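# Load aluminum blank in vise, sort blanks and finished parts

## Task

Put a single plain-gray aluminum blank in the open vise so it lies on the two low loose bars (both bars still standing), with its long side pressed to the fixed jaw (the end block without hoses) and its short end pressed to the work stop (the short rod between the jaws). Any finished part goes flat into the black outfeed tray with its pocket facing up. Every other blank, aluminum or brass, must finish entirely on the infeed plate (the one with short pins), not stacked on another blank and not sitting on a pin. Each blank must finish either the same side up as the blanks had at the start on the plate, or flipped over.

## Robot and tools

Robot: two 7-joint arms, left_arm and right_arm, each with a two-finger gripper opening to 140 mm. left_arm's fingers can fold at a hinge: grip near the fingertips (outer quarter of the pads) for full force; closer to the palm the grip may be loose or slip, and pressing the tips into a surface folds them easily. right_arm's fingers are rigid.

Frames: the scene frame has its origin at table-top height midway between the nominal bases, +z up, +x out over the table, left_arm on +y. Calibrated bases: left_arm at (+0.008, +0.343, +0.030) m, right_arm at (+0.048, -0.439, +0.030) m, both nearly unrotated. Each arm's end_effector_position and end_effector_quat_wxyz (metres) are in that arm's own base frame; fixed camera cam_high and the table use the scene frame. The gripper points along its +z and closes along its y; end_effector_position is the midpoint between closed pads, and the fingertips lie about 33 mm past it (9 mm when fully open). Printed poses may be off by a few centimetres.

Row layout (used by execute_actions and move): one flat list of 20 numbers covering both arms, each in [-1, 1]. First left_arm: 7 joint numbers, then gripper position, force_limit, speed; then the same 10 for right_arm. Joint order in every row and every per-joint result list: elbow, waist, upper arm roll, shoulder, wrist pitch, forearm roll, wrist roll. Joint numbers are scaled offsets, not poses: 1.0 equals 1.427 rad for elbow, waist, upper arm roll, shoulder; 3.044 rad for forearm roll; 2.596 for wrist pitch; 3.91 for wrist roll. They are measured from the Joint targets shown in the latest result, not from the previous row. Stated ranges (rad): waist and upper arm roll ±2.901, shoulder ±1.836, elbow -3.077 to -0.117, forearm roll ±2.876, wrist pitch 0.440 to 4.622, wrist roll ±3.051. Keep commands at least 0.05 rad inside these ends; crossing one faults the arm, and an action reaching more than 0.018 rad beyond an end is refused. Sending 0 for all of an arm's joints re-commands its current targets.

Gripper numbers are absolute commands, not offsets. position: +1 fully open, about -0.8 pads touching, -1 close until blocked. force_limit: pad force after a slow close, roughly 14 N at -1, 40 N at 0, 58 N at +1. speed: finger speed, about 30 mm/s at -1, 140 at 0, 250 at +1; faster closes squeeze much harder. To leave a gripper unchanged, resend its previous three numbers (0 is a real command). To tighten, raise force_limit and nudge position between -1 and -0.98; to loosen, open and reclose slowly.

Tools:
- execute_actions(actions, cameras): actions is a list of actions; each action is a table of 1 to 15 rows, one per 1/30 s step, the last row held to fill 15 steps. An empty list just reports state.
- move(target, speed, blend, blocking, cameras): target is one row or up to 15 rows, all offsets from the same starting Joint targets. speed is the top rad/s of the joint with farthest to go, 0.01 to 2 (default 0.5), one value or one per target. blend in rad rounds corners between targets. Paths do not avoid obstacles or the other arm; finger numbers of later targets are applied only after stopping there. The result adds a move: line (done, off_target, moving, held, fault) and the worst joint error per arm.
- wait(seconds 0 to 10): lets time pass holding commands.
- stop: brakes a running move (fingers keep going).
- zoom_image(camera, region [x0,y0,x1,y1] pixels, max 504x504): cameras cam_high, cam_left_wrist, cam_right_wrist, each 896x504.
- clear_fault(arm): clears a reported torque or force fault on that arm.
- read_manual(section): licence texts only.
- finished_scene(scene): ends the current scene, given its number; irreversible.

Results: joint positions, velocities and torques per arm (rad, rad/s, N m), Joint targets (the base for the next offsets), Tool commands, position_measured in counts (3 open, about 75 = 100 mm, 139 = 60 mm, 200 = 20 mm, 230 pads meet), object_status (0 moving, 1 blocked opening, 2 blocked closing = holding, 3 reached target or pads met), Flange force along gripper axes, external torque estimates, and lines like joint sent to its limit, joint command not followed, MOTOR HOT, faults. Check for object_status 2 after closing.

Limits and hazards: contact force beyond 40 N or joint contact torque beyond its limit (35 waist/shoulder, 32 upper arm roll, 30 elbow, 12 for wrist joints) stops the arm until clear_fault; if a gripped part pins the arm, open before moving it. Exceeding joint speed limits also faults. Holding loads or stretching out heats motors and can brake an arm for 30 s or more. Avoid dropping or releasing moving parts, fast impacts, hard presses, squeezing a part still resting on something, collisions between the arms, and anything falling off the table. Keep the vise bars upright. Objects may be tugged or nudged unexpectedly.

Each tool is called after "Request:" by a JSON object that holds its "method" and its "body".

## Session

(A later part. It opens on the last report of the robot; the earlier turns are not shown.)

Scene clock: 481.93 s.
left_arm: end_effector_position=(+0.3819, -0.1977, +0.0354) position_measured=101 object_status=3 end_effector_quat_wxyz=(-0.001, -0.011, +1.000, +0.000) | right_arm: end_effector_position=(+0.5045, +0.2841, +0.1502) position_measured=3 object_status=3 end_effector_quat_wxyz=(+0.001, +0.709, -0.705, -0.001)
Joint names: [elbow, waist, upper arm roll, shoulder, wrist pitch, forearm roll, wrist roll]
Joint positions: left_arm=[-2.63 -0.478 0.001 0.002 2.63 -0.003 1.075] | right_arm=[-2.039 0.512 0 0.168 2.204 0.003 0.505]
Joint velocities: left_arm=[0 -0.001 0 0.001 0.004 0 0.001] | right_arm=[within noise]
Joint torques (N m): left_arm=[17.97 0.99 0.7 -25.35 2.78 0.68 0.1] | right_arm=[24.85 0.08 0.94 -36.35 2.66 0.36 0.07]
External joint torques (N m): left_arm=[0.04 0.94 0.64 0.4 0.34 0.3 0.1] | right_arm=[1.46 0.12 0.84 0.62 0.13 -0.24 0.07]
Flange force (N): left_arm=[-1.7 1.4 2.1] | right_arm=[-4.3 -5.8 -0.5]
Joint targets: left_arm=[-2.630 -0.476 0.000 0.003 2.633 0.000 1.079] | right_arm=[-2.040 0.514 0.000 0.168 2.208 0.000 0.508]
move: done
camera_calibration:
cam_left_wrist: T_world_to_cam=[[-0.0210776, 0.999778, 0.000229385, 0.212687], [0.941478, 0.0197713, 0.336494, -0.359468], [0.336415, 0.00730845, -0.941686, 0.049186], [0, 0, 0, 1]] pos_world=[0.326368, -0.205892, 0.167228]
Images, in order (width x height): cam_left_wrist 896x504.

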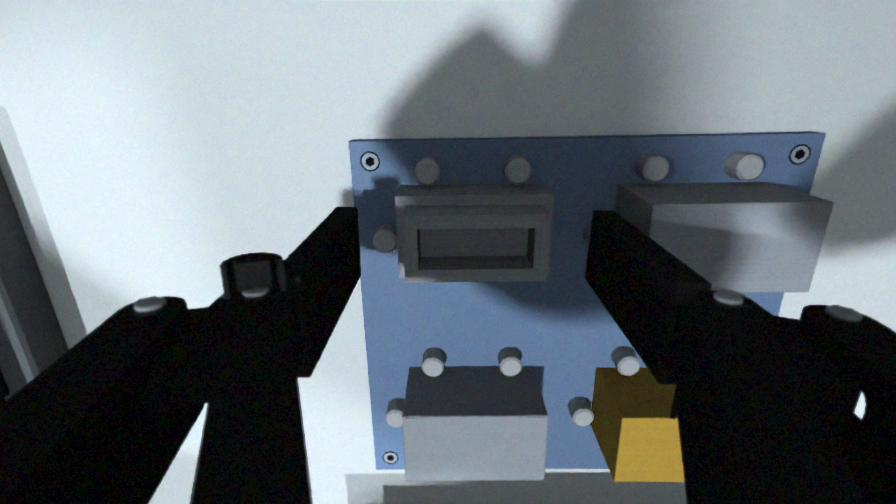

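Request:
{"method": "move", "body": {"target": [[-0.00168, 0.00172, 0, 0.00653, 0.00451, 0, 0.00063, 0.22, -0.05, 0, 0, 0, 0, 0, 0, 0, 0, 1.0, -0.05, 0], [-0.00168, 0.00172, 0, 0.00653, 0.00451, 0, 0.00063, -1.0, -0.05, -1.0, 0, 0, 0, 0, 0, 0, 0, 1.0, -0.05, 0]], "speed": 0.1, "cameras": ["cam_left_wrist"]}}

Scene clock: 522.60 s.
left_arm: end_effector_position=(+0.3824, -0.1967, +0.0318) position_measured=152 object_status=0 end_effector_quat_wxyz=(+0.000, -0.011, +1.000, -0.001) | right_arm: end_effector_position=(+0.5046, +0.2841, +0.1502) position_measured=3 object_status=3 end_effector_quat_wxyz=(+0.001, +0.709, -0.705, -0.001)
Joint names: [elbow, waist, upper arm roll, shoulder, wrist pitch, forearm roll, wrist roll]
Joint positions: left_arm=[-2.632 -0.475 0.001 0.011 2.643 -0.003 1.078] | right_arm=[-2.039 0.512 0 0.168 2.204 0.003 0.505]
Joint velocities: within noise
Joint torques (N m): left_arm=[16.81 0.9 0.73 -24.16 2.73 0.65 0.12] | right_arm=[24.84 -0.02 0.91 -36.36 2.66 0.36 0.08]
External joint torques (N m): left_arm=[-1.02 0.96 0.79 1.84 0.28 0.27 0.12] | right_arm=[1.46 -0.06 0.73 0.51 0.13 -0.24 0.08]
Flange force (N): left_arm=[-1.9 1.6 6.2] | right_arm=[-3.9 -5.7 -0.6]
Joint targets: left_arm=[-2.633 -0.474 0.000 0.013 2.645 0.000 1.081] | right_arm=[-2.040 0.514 0.000 0.168 2.208 0.000 0.508]
move: done
camera_calibration:
cam_left_wrist: T_world_to_cam=[[-0.0204603, 0.999791, -0.000405801, 0.211508], [0.941052, 0.0193953, 0.337706, -0.358705], [0.337643, 0.00652769, -0.941252, 0.0449908], [0, 0, 0, 1]] pos_world=[0.326696, -0.2048, 0.16357]
Images, in order (width x height): cam_left_wrist 896x504.

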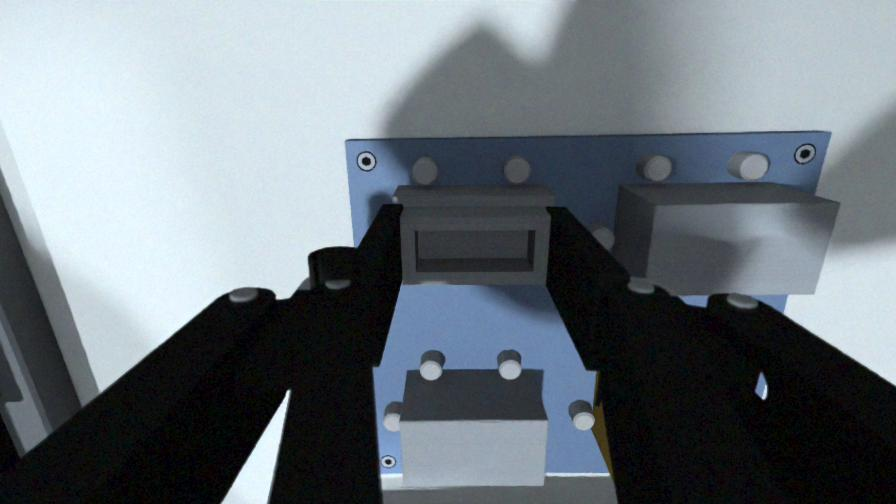

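Request:
{"method": "wait", "body": {"seconds": 0.5, "cameras": ["cam_left_wrist"]}}

Request:
{"method": "zoom_image", "body": {"camera": "cam_left_wrist", "region": [370, 170, 590, 300]}}

Scene clock: 527.43 s.
left_arm: end_effector_position=(+0.3824, -0.1967, +0.0318) position_measured=152 object_status=2 end_effector_quat_wxyz=(+0.000, -0.011, +1.000, -0.001) | right_arm: end_effector_position=(+0.5046, +0.2842, +0.1502) position_measured=3 object_status=3 end_effector_quat_wxyz=(+0.001, +0.709, -0.705, -0.001)
Joint names: [elbow, waist, upper arm roll, shoulder, wrist pitch, forearm roll, wrist roll]
Joint positions: left_arm=[-2.632 -0.475 0.001 0.011 2.643 -0.003 1.078] | right_arm=[-2.039 0.512 0 0.168 2.204 0.003 0.505]
Joint velocities: within noise
Joint torques (N m): left_arm=[16.92 0.93 0.71 -24.08 2.73 0.65 0.1] | right_arm=[24.84 0.07 0.9 -36.36 2.62 0.36 0.07]
External joint torques (N m): left_arm=[-0.93 0.97 0.73 1.94 0.28 0.27 0.1] | right_arm=[1.5 0.11 0.79 0.49 0.1 -0.24 0.07]
Flange force (N): left_arm=[-2.3 1.3 6.4] | right_arm=[-4.1 -5.7 -0.8]
Joint targets: left_arm=[-2.633 -0.474 0.000 0.013 2.645 0.000 1.081] | right_arm=[-2.040 0.514 0.000 0.168 2.208 0.000 0.508]
Tool commands: left_gripper/position=-1.0 left_gripper/force_limit=-0.05 left_gripper/speed=-1.0 right_gripper/position=+1.0 right_gripper/force_limit=-0.05 right_gripper/speed=+0.0
wait: 0.50 s; at rest from the start
camera_calibration:
cam_left_wrist: T_world_to_cam=[[-0.0204554, 0.999791, -0.000411601, 0.211507], [0.941047, 0.0193926, 0.33772, -0.358709], [0.337658, 0.00652088, -0.941246, 0.0449834], [0, 0, 0, 1]] pos_world=[0.3267, -0.2048, 0.163571]
Images, in order (width x height): cam_left_wrist 896x504.

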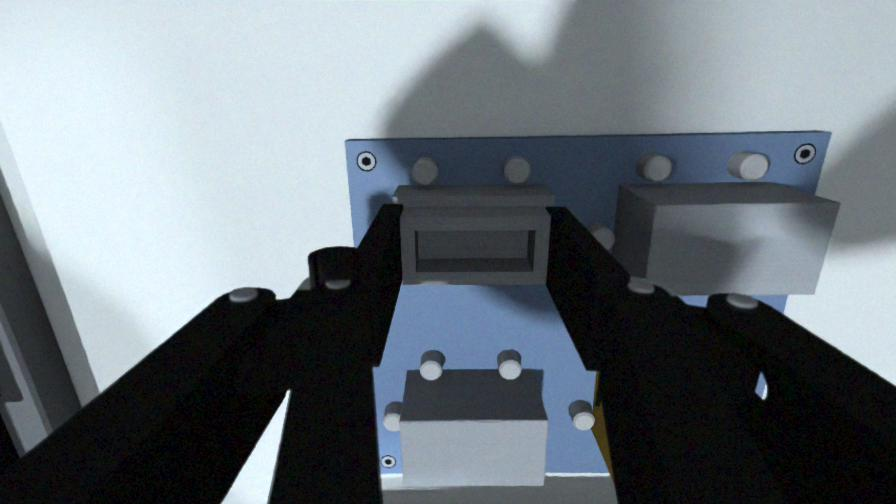

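Scaled by 2.291 from the camera's 896x504 image, which has a finer 1280x720 frame.

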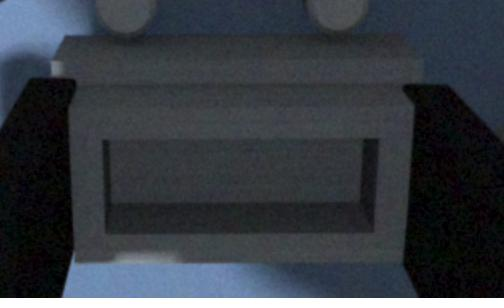

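Request:
{"method": "move", "body": {"target": [0.002145, 0, 0, -0.026638, -0.015822, 0, 0, -1.0, -0.05, -1.0, 0, 0, 0, 0, 0, 0, 0, 1.0, -0.05, 0], "speed": 0.1, "cameras": ["cam_left_wrist"]}}

Scene clock: 556.27 s.
left_arm: end_effector_position=(+0.3807, -0.1959, +0.0429) position_measured=152 object_status=2 end_effector_quat_wxyz=(-0.002, -0.011, +1.000, +0.000) | right_arm: end_effector_position=(+0.5046, +0.2842, +0.1502) position_measured=3 object_status=3 end_effector_quat_wxyz=(+0.001, +0.709, -0.705, -0.001)
Joint names: [elbow, waist, upper arm roll, shoulder, wrist pitch, forearm roll, wrist roll]
Joint positions: left_arm=[-2.632 -0.475 0.001 -0.022 2.606 -0.003 1.078] | right_arm=[-2.039 0.512 0 0.168 2.204 0.003 0.505]
Joint velocities: left_arm=[0.002 0.001 -0.001 0.001 -0.005 0 0] | right_arm=[within noise]
Joint torques (N m): left_arm=[19.03 0.96 0.67 -26.46 2.59 0.66 0.13] | right_arm=[24.78 0.03 0.9 -36.31 2.62 0.39 0.1]
External joint torques (N m): left_arm=[0.68 0.98 0.71 -1.03 0.14 0.27 0.13] | right_arm=[1.46 0.03 0.76 0.59 0.11 -0.21 0.1]
Flange force (N): left_arm=[-0.6 2.3 -2.6] | right_arm=[-4.2 -5.9 -0.6]
Joint targets: left_arm=[-2.630 -0.474 0.000 -0.025 2.604 0.000 1.081] | right_arm=[-2.040 0.514 0.000 0.168 2.208 0.000 0.508]
move: done
camera_calibration:
cam_left_wrist: T_world_to_cam=[[-0.0203142, 0.999793, 0.00115507, 0.210549], [0.942129, 0.0187558, 0.334726, -0.361307], [0.334635, 0.0078879, -0.942315, 0.0574599], [0, 0, 0, 1]] pos_world=[0.325447, -0.204182, 0.174841]
Images, in order (width x height): cam_left_wrist 896x504.

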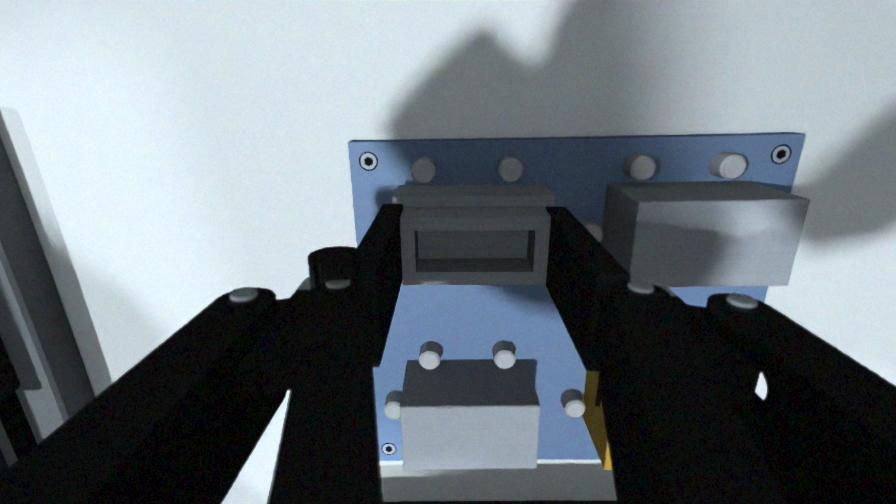

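Request:
{"method": "move", "body": {"target": [[0, 0, 0, 0, 0, 0, 0, -0.98, 0.0, -1.0, 0, 0, 0, 0, 0, 0, 0, 1.0, -0.05, 0], [0.036528, 0, 0, -0.131407, -0.092313, 0, 0, -0.98, 0.0, -1.0, 0, 0, 0, 0, 0, 0, 0, 1.0, -0.05, 0], [0.485994, 0.103901, 0, 0.221478, -0.145403, 0, 0.037920, -0.98, 0.0, -1.0, 0, 0, 0, 0, 0, 0, 0, 1.0, -0.05, 0]], "speed": [0.3, 0.4, 0.5], "blend": [0, 0.08, 0], "cameras": ["cam_left_wrist"]}}

Scene clock: 568.23 s.
left_arm: end_effector_position=(+0.5787, -0.1964, +0.1237) position_measured=154 object_status=2 end_effector_quat_wxyz=(-0.001, -0.011, +1.000, -0.001) | right_arm: end_effector_position=(+0.5046, +0.2842, +0.1502) position_measured=3 object_status=3 end_effector_quat_wxyz=(+0.001, +0.709, -0.705, -0.001)
Joint names: [elbow, waist, upper arm roll, shoulder, wrist pitch, forearm roll, wrist roll]
Joint positions: left_arm=[-1.939 -0.327 0.001 0.29 2.228 -0.003 1.225] | right_arm=[-2.039 0.512 0 0.168 2.204 0.003 0.505]
Joint velocities: left_arm=[0 0.001 0 -0.001 0 0.001 0.006] | right_arm=[within noise]
Joint torques (N m): left_arm=[24 0.79 0.94 -40.54 2.48 0.88 0.07] | right_arm=[24.75 0.06 0.9 -36.37 2.63 0.38 0.11]
External joint torques (N m): left_arm=[0.98 0.67 0.57 -0.14 0.03 0.26 0.07] | right_arm=[1.5 0.03 0.74 0.41 0.12 -0.22 0.11]
Flange force (N): left_arm=[-3.8 -0.2 -1.0] | right_arm=[-4.0 -5.5 -0.8]
Joint targets: left_arm=[-1.936 -0.326 0.000 0.291 2.226 0.000 1.230] | right_arm=[-2.040 0.514 0.000 0.168 2.208 0.000 0.508]
move: done
camera_calibration:
cam_left_wrist: T_world_to_cam=[[-0.0214035, 0.999771, -0.000787577, 0.215861], [0.941569, 0.0204224, 0.3362, -0.574383], [0.336139, 0.0064543, -0.94179, 0.0661169], [0, 0, 0, 1]] pos_world=[0.523217, -0.204508, 0.255546]
Images, in order (width x height): cam_left_wrist 896x504.

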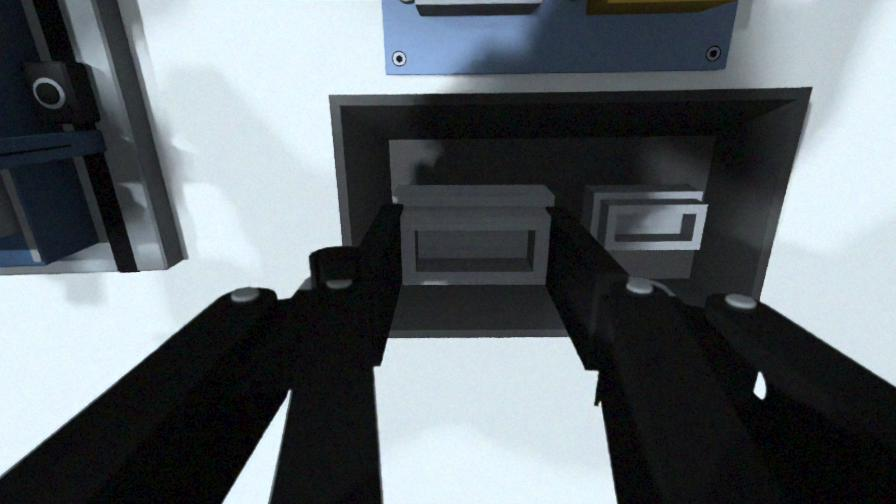

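Request:
{"method": "zoom_image", "body": {"camera": "cam_left_wrist", "region": [560, 160, 740, 290]}}

Request:
{"method": "zoom_image", "body": {"camera": "cam_left_wrist", "region": [320, 80, 580, 300]}}

Scaled by 2.800 from the camera's 896x504 image, which has a finer 1280x720 frame.

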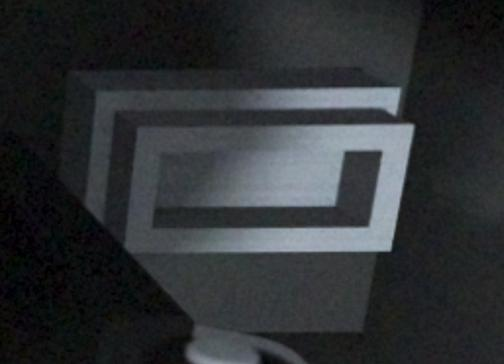

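Scaled by 1.938 from the camera's 896x504 image, which has a finer 1280x720 frame.

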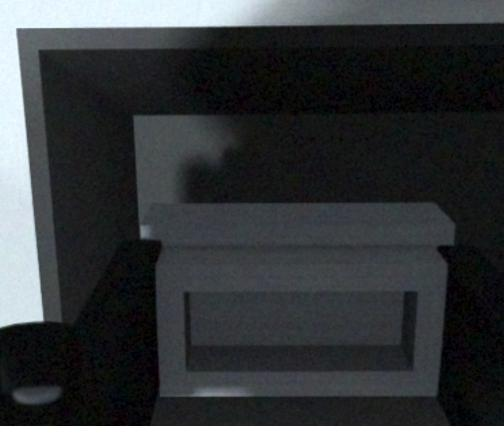

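Request:
{"method": "move", "body": {"target": [-0.007536, 0.017605, 0, 0.061496, 0.037947, 0, 0.006425, -0.98, 0.0, -1.0, 0, 0, 0, 0, 0, 0, 0, 1.0, -0.05, 0], "speed": 0.2, "cameras": ["cam_left_wrist"]}}

Scene clock: 610.17 s.
left_arm: end_effector_position=(+0.5872, -0.1831, +0.0728) position_measured=154 object_status=2 end_effector_quat_wxyz=(-0.004, -0.011, +1.000, +0.000) | right_arm: end_effector_position=(+0.5046, +0.2842, +0.1502) position_measured=3 object_status=3 end_effector_quat_wxyz=(+0.001, +0.709, -0.705, -0.001)
Joint names: [elbow, waist, upper arm roll, shoulder, wrist pitch, forearm roll, wrist roll]
Joint positions: left_arm=[-1.948 -0.302 0 0.38 2.321 -0.003 1.25] | right_arm=[-2.039 0.512 0 0.168 2.204 0.002 0.505]
Joint velocities: left_arm=[0.001 0.001 0.001 0 0.004 0.001 0.005] | right_arm=[within noise]
Joint torques (N m): left_arm=[22.67 0.85 1 -42.8 2.82 0.83 0.13] | right_arm=[24.75 0.02 0.9 -36.32 2.63 0.38 0.06]
External joint torques (N m): left_arm=[0.71 1.01 0.8 -0.87 0.41 0.26 0.13] | right_arm=[1.52 -0.01 0.74 0.43 0.14 -0.22 0.06]
Flange force (N): left_arm=[-0.6 1.6 -0.9] | right_arm=[-3.9 -5.7 -0.8]
Joint targets: left_arm=[-1.947 -0.300 0.000 0.378 2.325 0.000 1.255] | right_arm=[-2.040 0.514 0.000 0.168 2.208 0.000 0.508]
move: done
camera_calibration:
cam_left_wrist: T_world_to_cam=[[-0.0210091, 0.999779, 0.00113002, 0.202339], [0.943369, 0.0194494, 0.331174, -0.566402], [0.331078, 0.0080237, -0.943569, 0.0187034], [0, 0, 0, 1]] pos_world=[0.532385, -0.191429, 0.204997]
Images, in order (width x height): cam_left_wrist 896x504.

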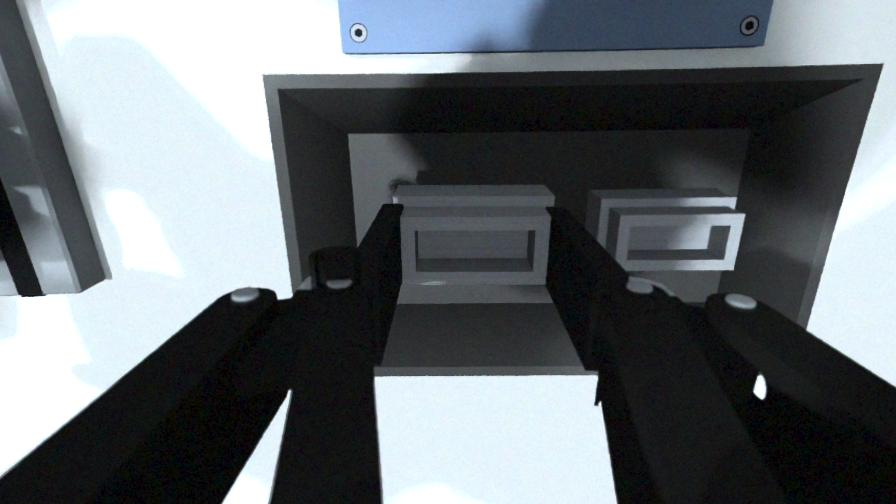

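Request:
{"method": "zoom_image", "body": {"camera": "cam_left_wrist", "region": [570, 170, 770, 310]}}

Request:
{"method": "zoom_image", "body": {"camera": "cam_left_wrist", "region": [380, 170, 580, 310]}}

Scaled by 2.520 from the camera's 896x504 image, which has a finer 1280x720 frame.

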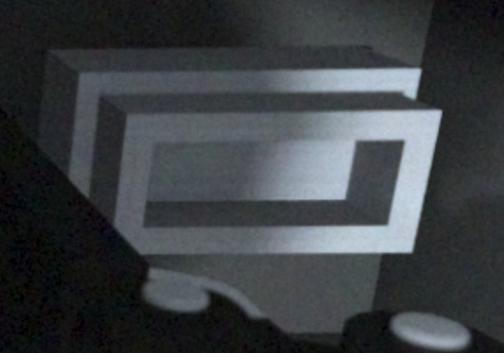

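Scaled by 2.520 from the camera's 896x504 image, which has a finer 1280x720 frame.

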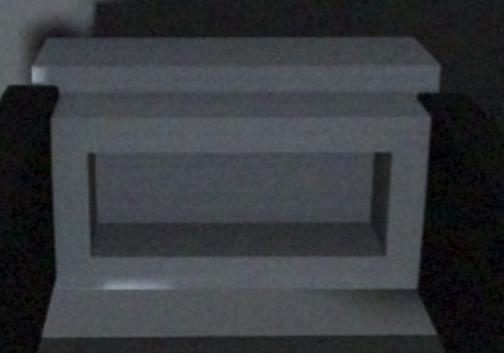

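Request:
{"method": "move", "body": {"target": [0.004111, 0.001336, 0, 0.038793, 0.019070, 0, 0.000487, -0.98, 0.0, -1.0, 0, 0, 0, 0, 0, 0, 0, 1.0, -0.05, 0], "speed": 0.1, "cameras": ["cam_left_wrist"]}}

Scene clock: 632.50 s.
left_arm: end_effector_position=(+0.5907, -0.1831, +0.0454) position_measured=154 object_status=2 end_effector_quat_wxyz=(-0.004, -0.010, +1.000, +0.000) | right_arm: end_effector_position=(+0.5046, +0.2842, +0.1502) position_measured=3 object_status=3 end_effector_quat_wxyz=(+0.001, +0.709, -0.705, -0.001)
Joint names: [elbow, waist, upper arm roll, shoulder, wrist pitch, forearm roll, wrist roll]
Joint positions: left_arm=[-1.944 -0.3 0 0.434 2.37 -0.003 1.253] | right_arm=[-2.039 0.512 0 0.168 2.204 0.002 0.505]
Joint velocities: left_arm=[0 0 0.001 -0.001 0.005 0 0.001] | right_arm=[within noise]
Joint torques (N m): left_arm=[22.44 0.98 1.01 -43.65 2.92 0.79 0.14] | right_arm=[24.77 0.01 0.95 -36.28 2.6 0.37 0.09]
External joint torques (N m): left_arm=[0.99 0.89 0.55 -0.63 0.49 0.25 0.14] | right_arm=[1.57 0.01 0.8 0.4 0.1 -0.23 0.09]
Flange force (N): left_arm=[-2.1 0.9 -0.4] | right_arm=[-4.1 -5.8 -0.9]
Joint targets: left_arm=[-1.941 -0.299 0.000 0.434 2.374 0.000 1.257] | right_arm=[-2.040 0.514 0.000 0.168 2.208 0.000 0.508]
move: done
camera_calibration:
cam_left_wrist: T_world_to_cam=[[-0.0196014, 0.999807, 0.00135314, 0.201526], [0.943489, 0.0180494, 0.330913, -0.560954], [0.330825, 0.00776304, -0.94366, -0.00822552], [0, 0, 0, 1]] pos_world=[0.535925, -0.191299, 0.177592]
Images, in order (width x height): cam_left_wrist 896x504.

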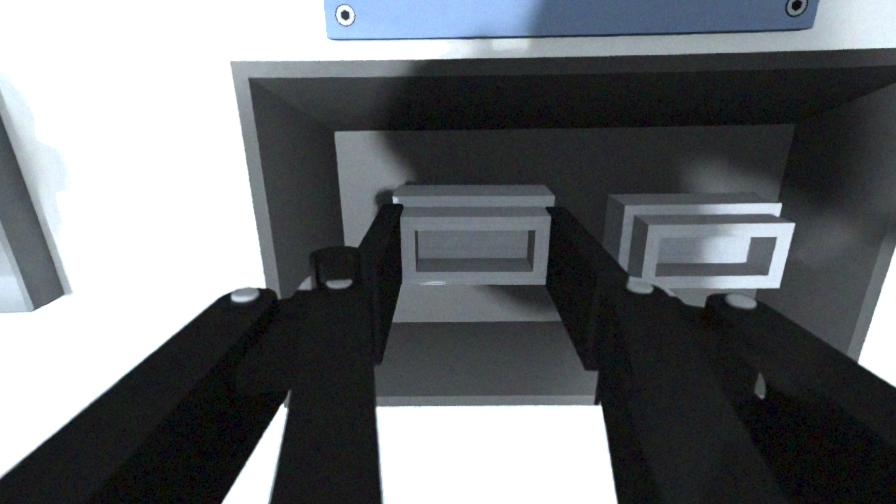

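Request:
{"method": "execute_actions", "body": {"actions": [[[-0.000189, 0, 0, 0.001527, 0.000943, 0, 0, -0.98, 0.0, -1.0, 0, 0, 0, 0, 0, 0, 0, 1.0, -0.05, 0]], [[-0.000189, 0, 0, 0.001527, 0.000943, 0, 0, -0.98, 0.0, -1.0, 0, 0, 0, 0, 0, 0, 0, 1.0, -0.05, 0]]], "cameras": []}}

Scene clock: 638.20 s.
left_arm: end_effector_position=(+0.5915, -0.1833, +0.0437) position_measured=154 object_status=2 end_effector_quat_wxyz=(-0.003, -0.010, +1.000, +0.000) | right_arm: end_effector_position=(+0.5046, +0.2842, +0.1502) position_measured=3 object_status=3 end_effector_quat_wxyz=(+0.001, +0.709, -0.705, -0.001)
Joint names: [elbow, waist, upper arm roll, shoulder, wrist pitch, forearm roll, wrist roll]
Joint positions: left_arm=[-1.944 -0.3 0 0.438 2.376 -0.003 1.254] | right_arm=[-2.039 0.512 0 0.168 2.204 0.002 0.505]
Joint velocities: within noise
Joint torques (N m): left_arm=[22.12 0.95 1.04 -43.4 2.89 0.79 0.1] | right_arm=[24.78 0.06 0.95 -36.38 2.59 0.39 0.1]
External joint torques (N m): left_arm=[0.83 0.87 0.59 -0.54 0.48 0.25 0.1] | right_arm=[1.34 0.08 0.83 0.69 0.06 -0.22 0.1]
External joint torques at the end of the 1st action: left_arm=[0.73 0.92 0.66 -0.26 0.45 0.26 0.13] | right_arm=[1.44 0.02 0.86 0.66 0.09 -0.21 0.06]
Flange force (N): left_arm=[-1.7 0.9 -0.2] | right_arm=[-4.2 -5.7 -0.4]
Flange force at the end of the 1st action (N): left_arm=[-2.0 1.0 0.2] | right_arm=[-4.2 -6.0 -0.5]
Joint targets: left_arm=[-1.942 -0.299 0.000 0.438 2.379 0.000 1.257] | right_arm=[-2.040 0.514 0.000 0.168 2.208 0.000 0.508]
Step readings (joint positions of left_arm | right_arm; steps 1 to 15: 1st action; 16 to 30: 2nd action):
0: [-1.944 -0.300 0.000 0.434 2.371 -0.003 1.254] | [-2.039 0.512 0.000 0.168 2.204 0.002 0.505]
1: [-1.944 -0.300 0.000 0.434 2.371 -0.003 1.254] | [-2.039 0.512 0.000 0.168 2.204 0.002 0.505]
2: [-1.944 -0.300 0.000 0.434 2.372 -0.003 1.254] | [-2.039 0.512 0.000 0.168 2.204 0.002 0.505]
4: [-1.944 -0.300 0.000 0.435 2.372 -0.003 1.254] | [-2.039 0.512 0.000 0.168 2.204 0.002 0.505]
8: [-1.944 -0.300 0.000 0.436 2.373 -0.003 1.254] | [-2.039 0.512 0.000 0.168 2.204 0.002 0.505]
15: [-1.944 -0.300 0.000 0.436 2.373 -0.003 1.254] | [-2.039 0.512 0.000 0.168 2.204 0.002 0.505]
16: [-1.944 -0.300 0.000 0.436 2.373 -0.003 1.254] | [-2.039 0.512 0.000 0.168 2.204 0.002 0.505]
17: [-1.944 -0.300 0.000 0.436 2.374 -0.003 1.254] | [-2.039 0.512 0.000 0.168 2.204 0.002 0.505]
19: [-1.944 -0.300 0.000 0.437 2.375 -0.003 1.254] | [-2.039 0.512 0.000 0.168 2.204 0.002 0.505]
23: [-1.944 -0.300 0.000 0.438 2.375 -0.003 1.254] | [-2.039 0.512 0.000 0.168 2.204 0.002 0.505]
30: [-1.944 -0.300 0.000 0.438 2.376 -0.003 1.254] | [-2.039 0.512 0.000 0.168 2.204 0.002 0.505]
No camera images: "cameras" was empty.

Request:
{"method": "execute_actions", "body": {"actions": [[[-0.000189, 0, 0, 0.001527, 0.000943, 0, 0, -0.98, 0.0, -1.0, 0, 0, 0, 0, 0, 0, 0, 1.0, -0.05, 0]], [[-0.000189, 0, 0, 0.001527, 0.000943, 0, 0, -0.98, 0.0, -1.0, 0, 0, 0, 0, 0, 0, 0, 1.0, -0.05, 0]]], "cameras": []}}

Scene clock: 641.13 s.
left_arm: end_effector_position=(+0.5918, -0.1833, +0.0414) position_measured=154 object_status=2 end_effector_quat_wxyz=(-0.003, -0.010, +1.000, +0.000) | right_arm: end_effector_position=(+0.5046, +0.2842, +0.1502) position_measured=3 object_status=3 end_effector_quat_wxyz=(+0.001, +0.709, -0.705, -0.001)
Joint names: [elbow, waist, upper arm roll, shoulder, wrist pitch, forearm roll, wrist roll]
Joint positions: left_arm=[-1.944 -0.3 0 0.442 2.381 -0.003 1.254] | right_arm=[-2.039 0.512 0 0.168 2.204 0.002 0.505]
Joint velocities: within noise
Joint torques (N m): left_arm=[22.03 0.96 1.06 -43.48 2.89 0.79 0.1] | right_arm=[24.77 0 0.81 -36.38 2.6 0.38 0.06]
External joint torques (N m): left_arm=[0.63 0.97 0.68 -0.24 0.46 0.25 0.1] | right_arm=[1.4 -0.09 0.59 0.58 0.08 -0.22 0.06]
External joint torques at the end of the 1st action: left_arm=[0.71 0.87 0.55 -0.41 0.48 0.26 0.1] | right_arm=[1.41 -0.07 0.69 0.55 0.09 -0.21 0.11]
Flange force (N): left_arm=[-1.7 1.1 0.3] | right_arm=[-3.8 -5.8 -0.6]
Flange force at the end of the 1st action (N): left_arm=[-1.5 1.0 0.1] | right_arm=[-3.9 -5.7 -0.6]
Joint targets: left_arm=[-1.942 -0.299 0.000 0.442 2.384 0.000 1.257] | right_arm=[-2.040 0.514 0.000 0.168 2.208 0.000 0.508]
Step readings (joint positions of left_arm | right_arm; steps 1 to 15: 1st action; 16 to 30: 2nd action):
0: [-1.944 -0.300 0.000 0.438 2.376 -0.003 1.254] | [-2.039 0.512 0.000 0.168 2.204 0.002 0.505]
1: [-1.944 -0.300 0.000 0.438 2.376 -0.003 1.254] | [-2.039 0.512 0.000 0.168 2.204 0.002 0.505]
2: [-1.944 -0.300 0.000 0.438 2.377 -0.003 1.254] | [-2.039 0.512 0.000 0.168 2.204 0.002 0.505]
4: [-1.944 -0.300 0.000 0.439 2.377 -0.003 1.254] | [-2.039 0.512 0.000 0.168 2.204 0.002 0.505]
8: [-1.944 -0.300 0.000 0.440 2.378 -0.003 1.254] | [-2.039 0.512 0.000 0.168 2.204 0.002 0.505]
15: [-1.944 -0.300 0.000 0.440 2.378 -0.003 1.254] | [-2.039 0.512 0.000 0.168 2.204 0.002 0.505]
16: [-1.944 -0.300 0.000 0.440 2.378 -0.003 1.254] | [-2.039 0.512 0.000 0.168 2.204 0.002 0.505]
17: [-1.944 -0.300 0.000 0.441 2.379 -0.003 1.254] | [-2.039 0.512 0.000 0.168 2.204 0.002 0.505]
19: [-1.944 -0.300 0.000 0.442 2.379 -0.003 1.254] | [-2.039 0.512 0.000 0.168 2.204 0.002 0.505]
23: [-1.944 -0.300 0.000 0.442 2.380 -0.003 1.254] | [-2.039 0.512 0.000 0.168 2.204 0.002 0.505]
30: [-1.944 -0.300 0.000 0.442 2.381 -0.003 1.254] | [-2.039 0.512 0.000 0.168 2.204 0.002 0.505]
No camera images: "cameras" was empty.

Request:
{"method": "execute_actions", "body": {"actions": [[[-0.000189, 0, 0, 0.001527, 0.000943, 0, 0, -0.98, 0.0, -1.0, 0, 0, 0, 0, 0, 0, 0, 1.0, -0.05, 0]], [[-0.000189, 0, 0, 0.001527, 0.000943, 0, 0, -0.98, 0.0, -1.0, 0, 0, 0, 0, 0, 0, 0, 1.0, -0.05, 0]]], "cameras": []}}

Scene clock: 644.33 s.
left_arm: end_effector_position=(+0.5921, -0.1834, +0.0391) position_measured=154 object_status=2 end_effector_quat_wxyz=(-0.003, -0.010, +1.000, +0.000) | right_arm: end_effector_position=(+0.5046, +0.2842, +0.1502) position_measured=3 object_status=3 end_effector_quat_wxyz=(+0.001, +0.709, -0.705, -0.001)
Joint names: [elbow, waist, upper arm roll, shoulder, wrist pitch, forearm roll, wrist roll]
Joint positions: left_arm=[-1.944 -0.3 0 0.447 2.386 -0.003 1.254] | right_arm=[-2.039 0.512 0 0.168 2.204 0.002 0.505]
Joint velocities: within noise
Joint torques (N m): left_arm=[21.97 0.91 1.09 -43.57 2.89 0.78 0.12] | right_arm=[24.8 0.04 0.92 -36.37 2.62 0.41 0.04]
External joint torques (N m): left_arm=[0.7 0.97 0.74 -0.38 0.47 0.24 0.12] | right_arm=[1.43 0.09 0.83 0.52 0.09 -0.19 0.04]
External joint torques at the end of the 1st action: left_arm=[0.66 0.91 0.59 -0.29 0.43 0.26 0.12] | right_arm=[1.48 -0.09 0.61 0.56 0.11 -0.2 0.1]
Flange force (N): left_arm=[-1.7 1.2 0.1] | right_arm=[-4.0 -5.6 -0.7]
Flange force at the end of the 1st action (N): left_arm=[-1.7 1.0 0.2] | right_arm=[-3.9 -6.0 -0.6]
Joint targets: left_arm=[-1.943 -0.299 0.000 0.447 2.389 0.000 1.257] | right_arm=[-2.040 0.514 0.000 0.168 2.208 0.000 0.508]
Step readings (joint positions of left_arm | right_arm; steps 1 to 15: 1st action; 16 to 30: 2nd action):
0: [-1.944 -0.300 0.000 0.442 2.381 -0.003 1.254] | [-2.039 0.512 0.000 0.168 2.204 0.002 0.505]
1: [-1.944 -0.300 0.000 0.442 2.381 -0.003 1.254] | [-2.039 0.512 0.000 0.168 2.204 0.002 0.505]
2: [-1.944 -0.300 0.000 0.443 2.382 -0.003 1.254] | [-2.039 0.512 0.000 0.168 2.204 0.002 0.505]
4: [-1.944 -0.300 0.000 0.444 2.382 -0.003 1.254] | [-2.039 0.512 0.000 0.168 2.204 0.002 0.505]
8: [-1.944 -0.300 0.000 0.445 2.383 -0.003 1.254] | [-2.039 0.512 0.000 0.168 2.204 0.002 0.505]
15: [-1.944 -0.300 0.000 0.445 2.383 -0.003 1.254] | [-2.039 0.512 0.000 0.168 2.204 0.002 0.505]
16: [-1.944 -0.300 0.000 0.445 2.383 -0.003 1.254] | [-2.039 0.512 0.000 0.168 2.204 0.002 0.505]
17: [-1.944 -0.300 0.000 0.445 2.384 -0.003 1.254] | [-2.039 0.512 0.000 0.168 2.204 0.002 0.505]
19: [-1.944 -0.300 0.000 0.446 2.384 -0.003 1.254] | [-2.039 0.512 0.000 0.168 2.204 0.002 0.505]
23: [-1.944 -0.300 0.000 0.447 2.385 -0.003 1.254] | [-2.039 0.512 0.000 0.168 2.204 0.002 0.505]
30: [-1.944 -0.300 0.000 0.447 2.385 -0.003 1.254] | [-2.039 0.512 0.000 0.168 2.204 0.002 0.505]
No camera images: "cameras" was empty.

Request:
{"method": "execute_actions", "body": {"actions": [[[-0.000189, 0, 0, 0.001527, 0.000943, 0, 0, -0.98, 0.0, -1.0, 0, 0, 0, 0, 0, 0, 0, 1.0, -0.05, 0]], [[-0.000189, 0, 0, 0.001527, 0.000943, 0, 0, -0.98, 0.0, -1.0, 0, 0, 0, 0, 0, 0, 0, 1.0, -0.05, 0]]], "cameras": ["cam_left_wrist"]}}

Scene clock: 647.27 s.
left_arm: end_effector_position=(+0.5923, -0.1835, +0.0368) position_measured=154 object_status=2 end_effector_quat_wxyz=(-0.002, -0.010, +1.000, +0.000) | right_arm: end_effector_position=(+0.5046, +0.2842, +0.1502) position_measured=3 object_status=3 end_effector_quat_wxyz=(+0.001, +0.709, -0.705, -0.001)
Joint names: [elbow, waist, upper arm roll, shoulder, wrist pitch, forearm roll, wrist roll]
Joint positions: left_arm=[-1.944 -0.3 0 0.451 2.39 -0.003 1.254] | right_arm=[-2.039 0.512 0 0.168 2.204 0.002 0.505]
Joint velocities: within noise
Joint torques (N m): left_arm=[21.78 0.9 1.06 -43.66 2.92 0.78 0.09] | right_arm=[24.78 0.02 0.95 -36.37 2.62 0.4 0.11]
External joint torques (N m): left_arm=[0.51 0.9 0.66 -0.37 0.49 0.24 0.09] | right_arm=[1.33 0.02 0.8 0.65 0.08 -0.21 0.11]
External joint torques at the end of the 1st action: left_arm=[0.68 0.98 0.76 -0.23 0.41 0.25 0.09] | right_arm=[1.42 -0.1 0.66 0.61 0.07 -0.2 0.06]
Flange force (N): left_arm=[-0.9 1.3 0.2] | right_arm=[-4.0 -5.6 -0.4]
Flange force at the end of the 1st action (N): left_arm=[-2.0 1.0 0.2] | right_arm=[-3.9 -5.9 -0.6]
Joint targets: left_arm=[-1.943 -0.299 0.000 0.451 2.394 0.000 1.257] | right_arm=[-2.040 0.514 0.000 0.168 2.208 0.000 0.508]
Step readings (joint positions of left_arm | right_arm; steps 1 to 15: 1st action; 16 to 30: 2nd action):
0: [-1.944 -0.300 0.000 0.447 2.386 -0.003 1.254] | [-2.039 0.512 0.000 0.168 2.204 0.002 0.505]
1: [-1.944 -0.300 0.000 0.447 2.386 -0.003 1.254] | [-2.039 0.512 0.000 0.168 2.204 0.002 0.505]
2: [-1.944 -0.300 0.000 0.447 2.386 -0.003 1.254] | [-2.039 0.512 0.000 0.168 2.204 0.002 0.505]
4: [-1.944 -0.300 0.000 0.448 2.387 -0.003 1.254] | [-2.039 0.512 0.000 0.168 2.204 0.002 0.505]
8: [-1.944 -0.300 0.000 0.449 2.387 -0.003 1.254] | [-2.039 0.512 0.000 0.168 2.204 0.002 0.505]
15: [-1.944 -0.300 0.000 0.449 2.388 -0.003 1.254] | [-2.039 0.512 0.000 0.168 2.204 0.002 0.505]
16: [-1.944 -0.300 0.000 0.449 2.388 -0.003 1.254] | [-2.039 0.512 0.000 0.168 2.204 0.002 0.505]
17: [-1.944 -0.300 0.000 0.449 2.389 -0.003 1.254] | [-2.039 0.512 0.000 0.168 2.204 0.002 0.505]
19: [-1.944 -0.300 0.000 0.450 2.389 -0.003 1.254] | [-2.039 0.512 0.000 0.168 2.204 0.002 0.505]
23: [-1.944 -0.300 0.000 0.451 2.390 -0.003 1.254] | [-2.039 0.512 0.000 0.168 2.204 0.002 0.505]
30: [-1.944 -0.300 0.000 0.451 2.390 -0.003 1.254] | [-2.039 0.512 0.000 0.168 2.204 0.002 0.505]
camera_calibration:
cam_left_wrist: T_world_to_cam=[[-0.0191761, 0.999816, 0.000290038, 0.201766], [0.942337, 0.0179767, 0.334182, -0.559084], [0.334115, 0.00668161, -0.942509, -0.0190752], [0, 0, 0, 1]] pos_world=[0.537088, -0.191551, 0.168799]
Images, in order (width x height): cam_left_wrist 896x504.

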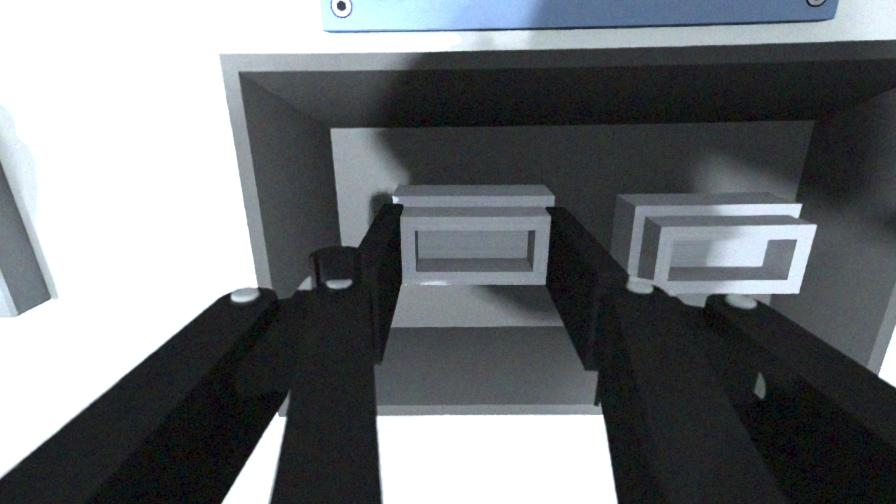

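Request:
{"method": "zoom_image", "body": {"camera": "cam_left_wrist", "region": [600, 170, 840, 310]}}

Request:
{"method": "zoom_image", "body": {"camera": "cam_left_wrist", "region": [370, 170, 610, 340]}}

Scaled by 2.100 from the camera's 896x504 image, which has a finer 1280x720 frame.

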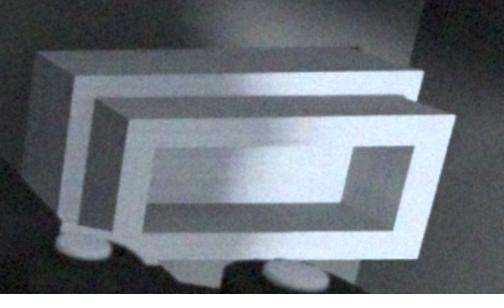

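Scaled by 2.100 from the camera's 896x504 image, which has a finer 1280x720 frame.

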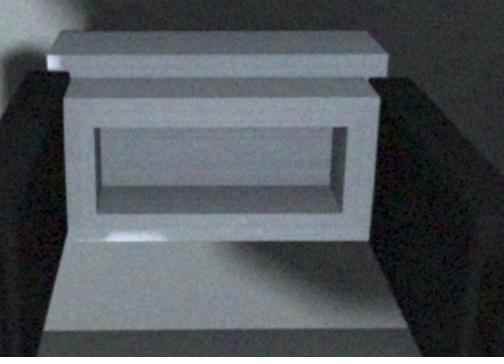

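Request:
{"method": "execute_actions", "body": {"actions": [[[-0.000189, 0, 0, 0.001527, 0.000943, 0, 0, -0.98, 0.0, -1.0, 0, 0, 0, 0, 0, 0, 0, 1.0, -0.05, 0]], [[-0.000189, 0, 0, 0.001527, 0.000943, 0, 0, -0.98, 0.0, -1.0, 0, 0, 0, 0, 0, 0, 0, 1.0, -0.05, 0]]], "cameras": []}}

Scene clock: 663.00 s.
left_arm: end_effector_position=(+0.5929, -0.1836, +0.0355) position_measured=154 object_status=2 end_effector_quat_wxyz=(-0.001, -0.010, +1.000, -0.001) | right_arm: end_effector_position=(+0.5046, +0.2842, +0.1502) position_measured=3 object_status=3 end_effector_quat_wxyz=(+0.001, +0.709, -0.705, -0.001)
Joint names: [elbow, waist, upper arm roll, shoulder, wrist pitch, forearm roll, wrist roll]
Joint positions: left_arm=[-1.944 -0.3 0 0.454 2.395 -0.003 1.254] | right_arm=[-2.039 0.512 0 0.168 2.204 0.002 0.505]
Joint velocities: within noise
Joint torques (N m): left_arm=[21.41 0.92 1.01 -42.51 2.96 0.77 0.09] | right_arm=[24.75 0 0.92 -36.39 2.58 0.4 0.11]
External joint torques (N m): left_arm=[0.06 0.84 0.54 1.08 0.51 0.24 0.09] | right_arm=[1.3 -0.23 0.57 0.61 0.04 -0.21 0.11]
External joint torques at the end of the 1st action: left_arm=[0.41 1.06 0.81 -0.22 0.45 0.25 0.07] | right_arm=[1.37 0 0.7 0.71 0.07 -0.2 0.1]
Flange force (N): left_arm=[-2.5 0.6 2.9] | right_arm=[-3.6 -5.6 -0.5]
Flange force at the end of the 1st action (N): left_arm=[-0.9 1.5 0.4] | right_arm=[-4.1 -5.9 -0.4]
Joint targets: left_arm=[-1.944 -0.299 0.000 0.455 2.399 0.000 1.257] | right_arm=[-2.040 0.514 0.000 0.168 2.208 0.000 0.508]
Step readings (joint positions of left_arm | right_arm; steps 1 to 15: 1st action; 16 to 30: 2nd action):
0: [-1.944 -0.300 0.000 0.451 2.391 -0.003 1.254] | [-2.039 0.512 0.000 0.168 2.204 0.002 0.505]
1: [-1.944 -0.300 0.000 0.451 2.391 -0.003 1.254] | [-2.039 0.512 0.000 0.168 2.204 0.002 0.505]
2: [-1.944 -0.300 0.000 0.452 2.391 -0.003 1.254] | [-2.039 0.512 0.000 0.168 2.204 0.002 0.505]
4: [-1.944 -0.300 0.000 0.452 2.392 -0.003 1.254] | [-2.039 0.512 0.000 0.168 2.204 0.002 0.505]
8: [-1.944 -0.300 0.000 0.453 2.392 -0.003 1.254] | [-2.039 0.512 0.000 0.168 2.204 0.002 0.505]
15: [-1.944 -0.300 0.000 0.453 2.393 -0.003 1.254] | [-2.039 0.512 0.000 0.168 2.204 0.002 0.505]
16: [-1.944 -0.300 0.000 0.453 2.393 -0.003 1.254] | [-2.039 0.512 0.000 0.168 2.204 0.002 0.505]
17: [-1.944 -0.300 0.000 0.453 2.393 -0.003 1.254] | [-2.039 0.512 0.000 0.168 2.204 0.002 0.505]
19: [-1.944 -0.300 0.000 0.454 2.394 -0.003 1.254] | [-2.039 0.512 0.000 0.168 2.204 0.002 0.505]
23: [-1.944 -0.300 0.000 0.454 2.395 -0.003 1.254] | [-2.039 0.512 0.000 0.168 2.204 0.002 0.505]
30: [-1.944 -0.300 0.000 0.454 2.395 -0.003 1.254] | [-2.039 0.512 0.000 0.168 2.204 0.002 0.505]
No camera images: "cameras" was empty.

Request:
{"method": "move", "body": {"target": [[0, 0, 0, 0, 0, 0, 0, -0.03, -0.05, -1.0, 0, 0, 0, 0, 0, 0, 0, 1.0, -0.05, 0], [0.004566, 0, 0, -0.030031, -0.019020, 0, 0, -0.03, -0.05, -1.0, 0, 0, 0, 0, 0, 0, 0, 1.0, -0.05, 0], [0.049465, 0, 0, -0.118619, -0.092398, 0, 0, -0.03, -0.05, -1.0, 0, 0, 0, 0, 0, 0, 0, 1.0, -0.05, 0]], "speed": [0.1, 0.1, 0.4], "blend": [0, 0.02, 0], "cameras": ["cam_left_wrist"]}}

Scene clock: 695.60 s.
left_arm: end_effector_position=(+0.5945, -0.1843, +0.1505) position_measured=132 object_status=3 end_effector_quat_wxyz=(+0.001, -0.010, +1.000, -0.002) | right_arm: end_effector_position=(+0.5046, +0.2842, +0.1502) position_measured=3 object_status=3 end_effector_quat_wxyz=(+0.001, +0.709, -0.705, -0.001)
Joint names: [elbow, waist, upper arm roll, shoulder, wrist pitch, forearm roll, wrist roll]
Joint positions: left_arm=[-1.873 -0.3 0 0.285 2.162 -0.003 1.254] | right_arm=[-2.039 0.512 0 0.168 2.204 0.002 0.505]
Joint velocities: left_arm=[0 0 -0.001 0 -0.003 0 0] | right_arm=[within noise]
Joint torques (N m): left_arm=[23.65 0.91 0.94 -40.46 2.31 0.89 0.12] | right_arm=[24.79 0.02 0.91 -36.37 2.59 0.39 0.05]
External joint torques (N m): left_arm=[0.18 1.01 0.78 0.2 -0.14 0.24 0.12] | right_arm=[1.51 0.14 0.88 0.37 0.08 -0.21 0.05]
Flange force (N): left_arm=[-2.0 1.1 -0.3] | right_arm=[-4.1 -5.5 -1.0]
Joint targets: left_arm=[-1.873 -0.299 0.000 0.286 2.159 0.000 1.257] | right_arm=[-2.040 0.514 0.000 0.168 2.208 0.000 0.508]
move: done
camera_calibration:
cam_left_wrist: T_world_to_cam=[[-0.0185824, 0.999824, -0.00251946, 0.202729], [0.940032, 0.0183294, 0.340595, -0.598625], [0.340581, 0.0039607, -0.940207, 0.0826365], [0, 0, 0, 1]] pos_world=[0.538349, -0.192048, 0.282095]
Images, in order (width x height): cam_left_wrist 896x504.

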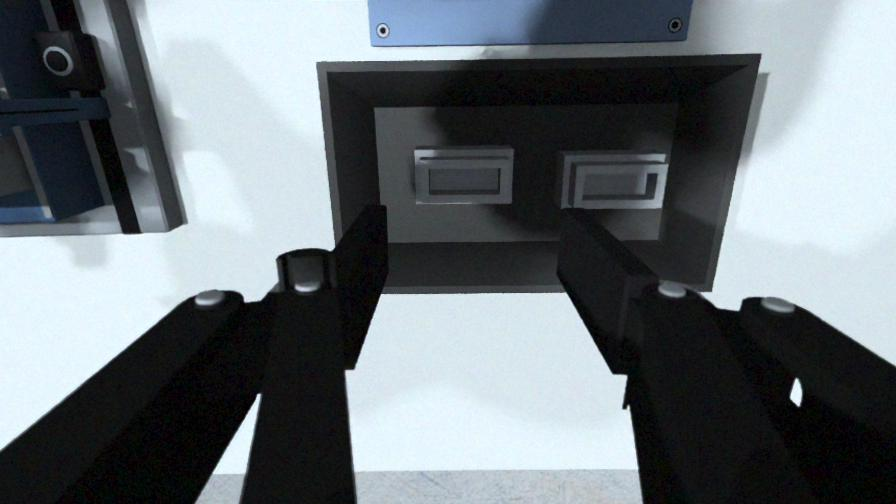

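Request:
{"method": "move", "body": {"target": [[-0.230617, 0.454698, 0, -0.568317, -0.184861, 0, 0, -0.03, -0.05, -1.0, 0.157807, 0.104927, 0, 0.104106, -0.029519, 0, 0.037399, -0.03, -0.05, 0], [-0.230617, 0.454698, 0, -0.568317, -0.184861, 0, 0, -0.03, -0.05, -1.0, 0.450876, 0.299790, 0, 0.297445, -0.084340, 0, 0.106854, -0.03, -0.05, 0]], "speed": [0.7, 0.5], "blend": [0.1, 0], "cameras": ["cam_right_wrist", "cam_high"]}}

Scene clock: 726.43 s.
left_arm: end_effector_position=(+0.3696, +0.1337, +0.3703) position_measured=132 object_status=3 end_effector_quat_wxyz=(+0.001, -0.327, +0.945, -0.002) | right_arm: end_effector_position=(+0.4207, +0.5820, +0.1507) position_measured=132 object_status=3 end_effector_quat_wxyz=(-0.002, +0.715, -0.699, -0.002)
Joint names: [elbow, waist, upper arm roll, shoulder, wrist pitch, forearm roll, wrist roll]
Joint positions: left_arm=[-2.202 0.349 0.001 -0.523 1.681 -0.003 1.254] | right_arm=[-1.398 0.943 0.001 0.591 1.993 0.002 0.921]
Joint velocities: left_arm=[within noise] | right_arm=[0 -0.002 -0.001 0 0 -0.002 0.005]
Joint torques (N m): left_arm=[24.22 1.01 0.14 -14.38 2.38 1.02 0.11] | right_arm=[26.28 -0.63 1.01 -49.32 2.2 0.5 0.09]
External joint torques (N m): left_arm=[-0.07 0.98 0.56 -0.59 -0.07 0.25 0.11] | right_arm=[1.82 -0.69 0.45 0.94 -0.29 -0.21 0.09]
Flange force (N): left_arm=[1.4 2.4 0.2] | right_arm=[-11.9 -9.6 -2.2]
Joint targets: left_arm=[-2.202 0.350 0.000 -0.525 1.679 0.000 1.257] | right_arm=[-1.397 0.941 0.000 0.592 1.989 0.000 0.926]
move: done
camera_calibration:
cam_right_wrist: T_world_to_cam=[[-0.999206, -0.0391079, -0.00754634, 0.45375], [-0.0392659, 0.935474, 0.351208, -0.576802], [-0.00667561, 0.351226, -0.936267, 0.075042], [0, 0, 0, 1]] pos_world=[0.431242, 0.530972, 0.276261]
Images, in order (width x height): cam_high 896x504, cam_right_wrist 896x504.

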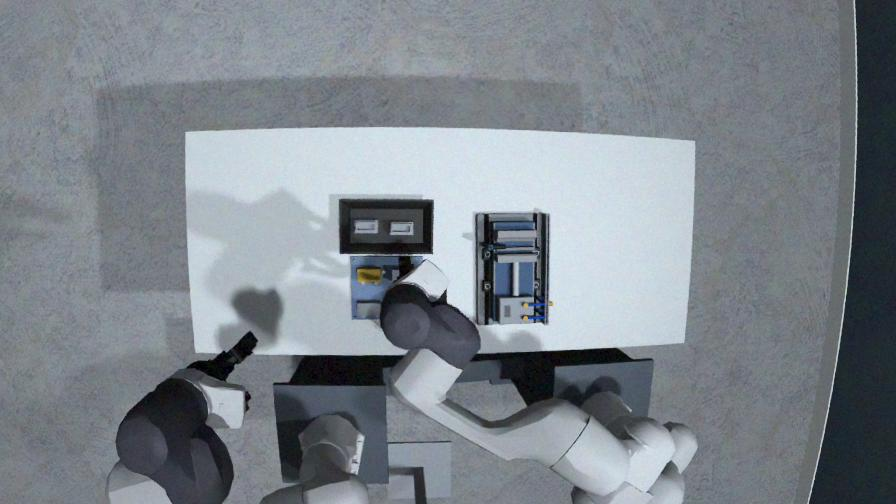

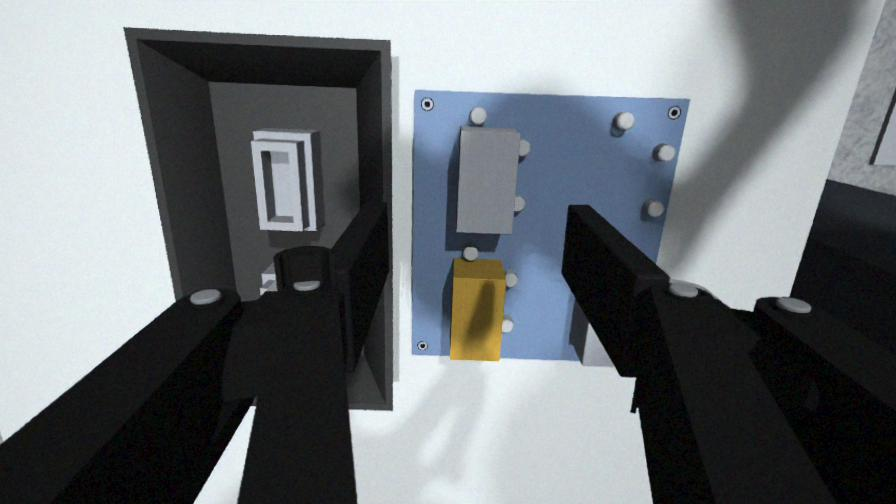

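Request:
{"method": "zoom_image", "body": {"camera": "cam_right_wrist", "region": [400, 80, 640, 280]}}

Scaled by 2.100 from the camera's 896x504 image, which has a finer 1280x720 frame.

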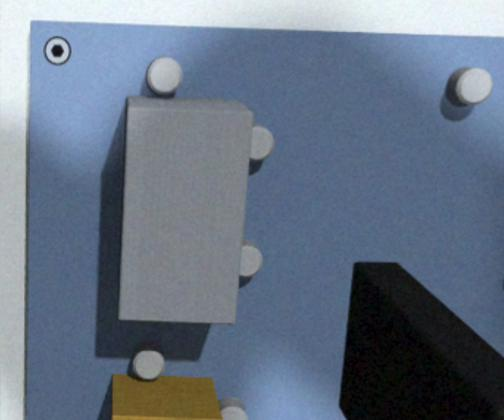

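Request:
{"method": "move", "body": {"target": [0, 0, 0, 0, 0, 0, 0, -0.03, -0.05, -1.0, -0.068903, 0.012401, 0, 0.064849, 0.073522, 0, 0.005678, -0.03, -0.05, 0], "speed": 0.25, "cameras": ["cam_right_wrist"]}}

Scene clock: 767.60 s.
left_arm: end_effector_position=(+0.3695, +0.1336, +0.3702) position_measured=132 object_status=3 end_effector_quat_wxyz=(+0.001, -0.327, +0.945, -0.002) | right_arm: end_effector_position=(+0.4088, +0.5831, +0.0540) position_measured=132 object_status=3 end_effector_quat_wxyz=(+0.003, +0.712, -0.703, -0.001)
Joint names: [elbow, waist, upper arm roll, shoulder, wrist pitch, forearm roll, wrist roll]
Joint positions: left_arm=[-2.202 0.349 0.001 -0.523 1.681 -0.003 1.254] | right_arm=[-1.495 0.957 0.001 0.686 2.175 0.002 0.944]
Joint velocities: left_arm=[within noise] | right_arm=[0.001 0 -0.001 0 0.005 0 0.003]
Joint torques (N m): left_arm=[24.43 0.9 0.21 -14.27 2.43 1.02 0.12] | right_arm=[24.89 -0.03 1.27 -51.5 2.69 0.41 0.07]
External joint torques (N m): left_arm=[0.15 0.93 0.7 -0.54 -0.02 0.25 0.12] | right_arm=[1.3 -0.13 0.61 0.27 0.21 -0.22 0.07]
Flange force (N): left_arm=[0.6 2.3 -0.3] | right_arm=[-6.4 -4.5 0.2]
Joint targets: left_arm=[-2.202 0.350 0.000 -0.525 1.679 0.000 1.257] | right_arm=[-1.495 0.959 0.000 0.685 2.180 0.000 0.948]
move: done
camera_calibration:
cam_right_wrist: T_world_to_cam=[[-0.999545, -0.0301056, -0.00173971, 0.435745], [-0.02887, 0.938666, 0.343616, -0.549951], [-0.00871176, 0.34351, -0.939109, -0.0105215], [0, 0, 0, 1]] pos_world=[0.419578, 0.532953, 0.179849]
Images, in order (width x height): cam_right_wrist 896x504.

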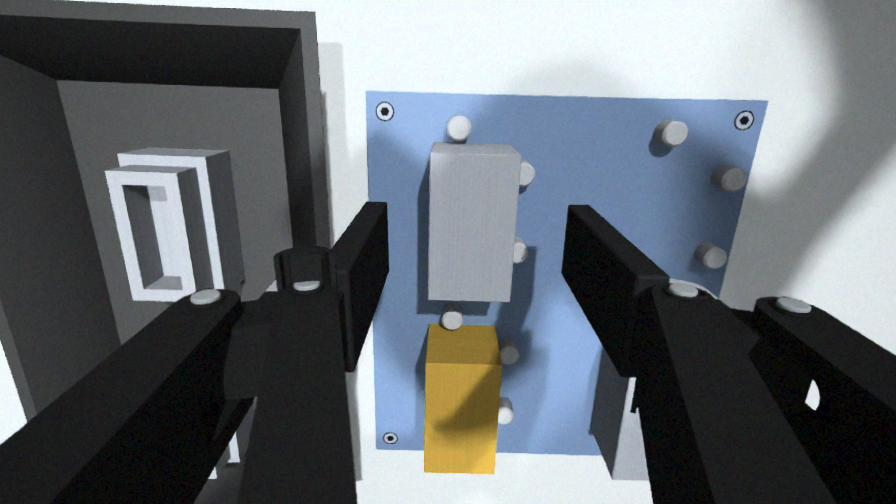

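Request:
{"method": "zoom_image", "body": {"camera": "cam_right_wrist", "region": [370, 120, 610, 340]}}

Scaled by 2.100 from the camera's 896x504 image, which has a finer 1280x720 frame.

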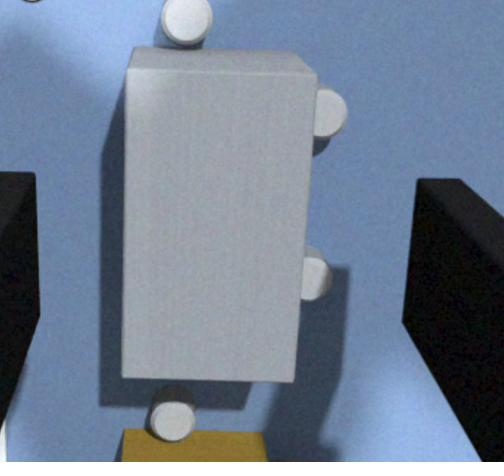

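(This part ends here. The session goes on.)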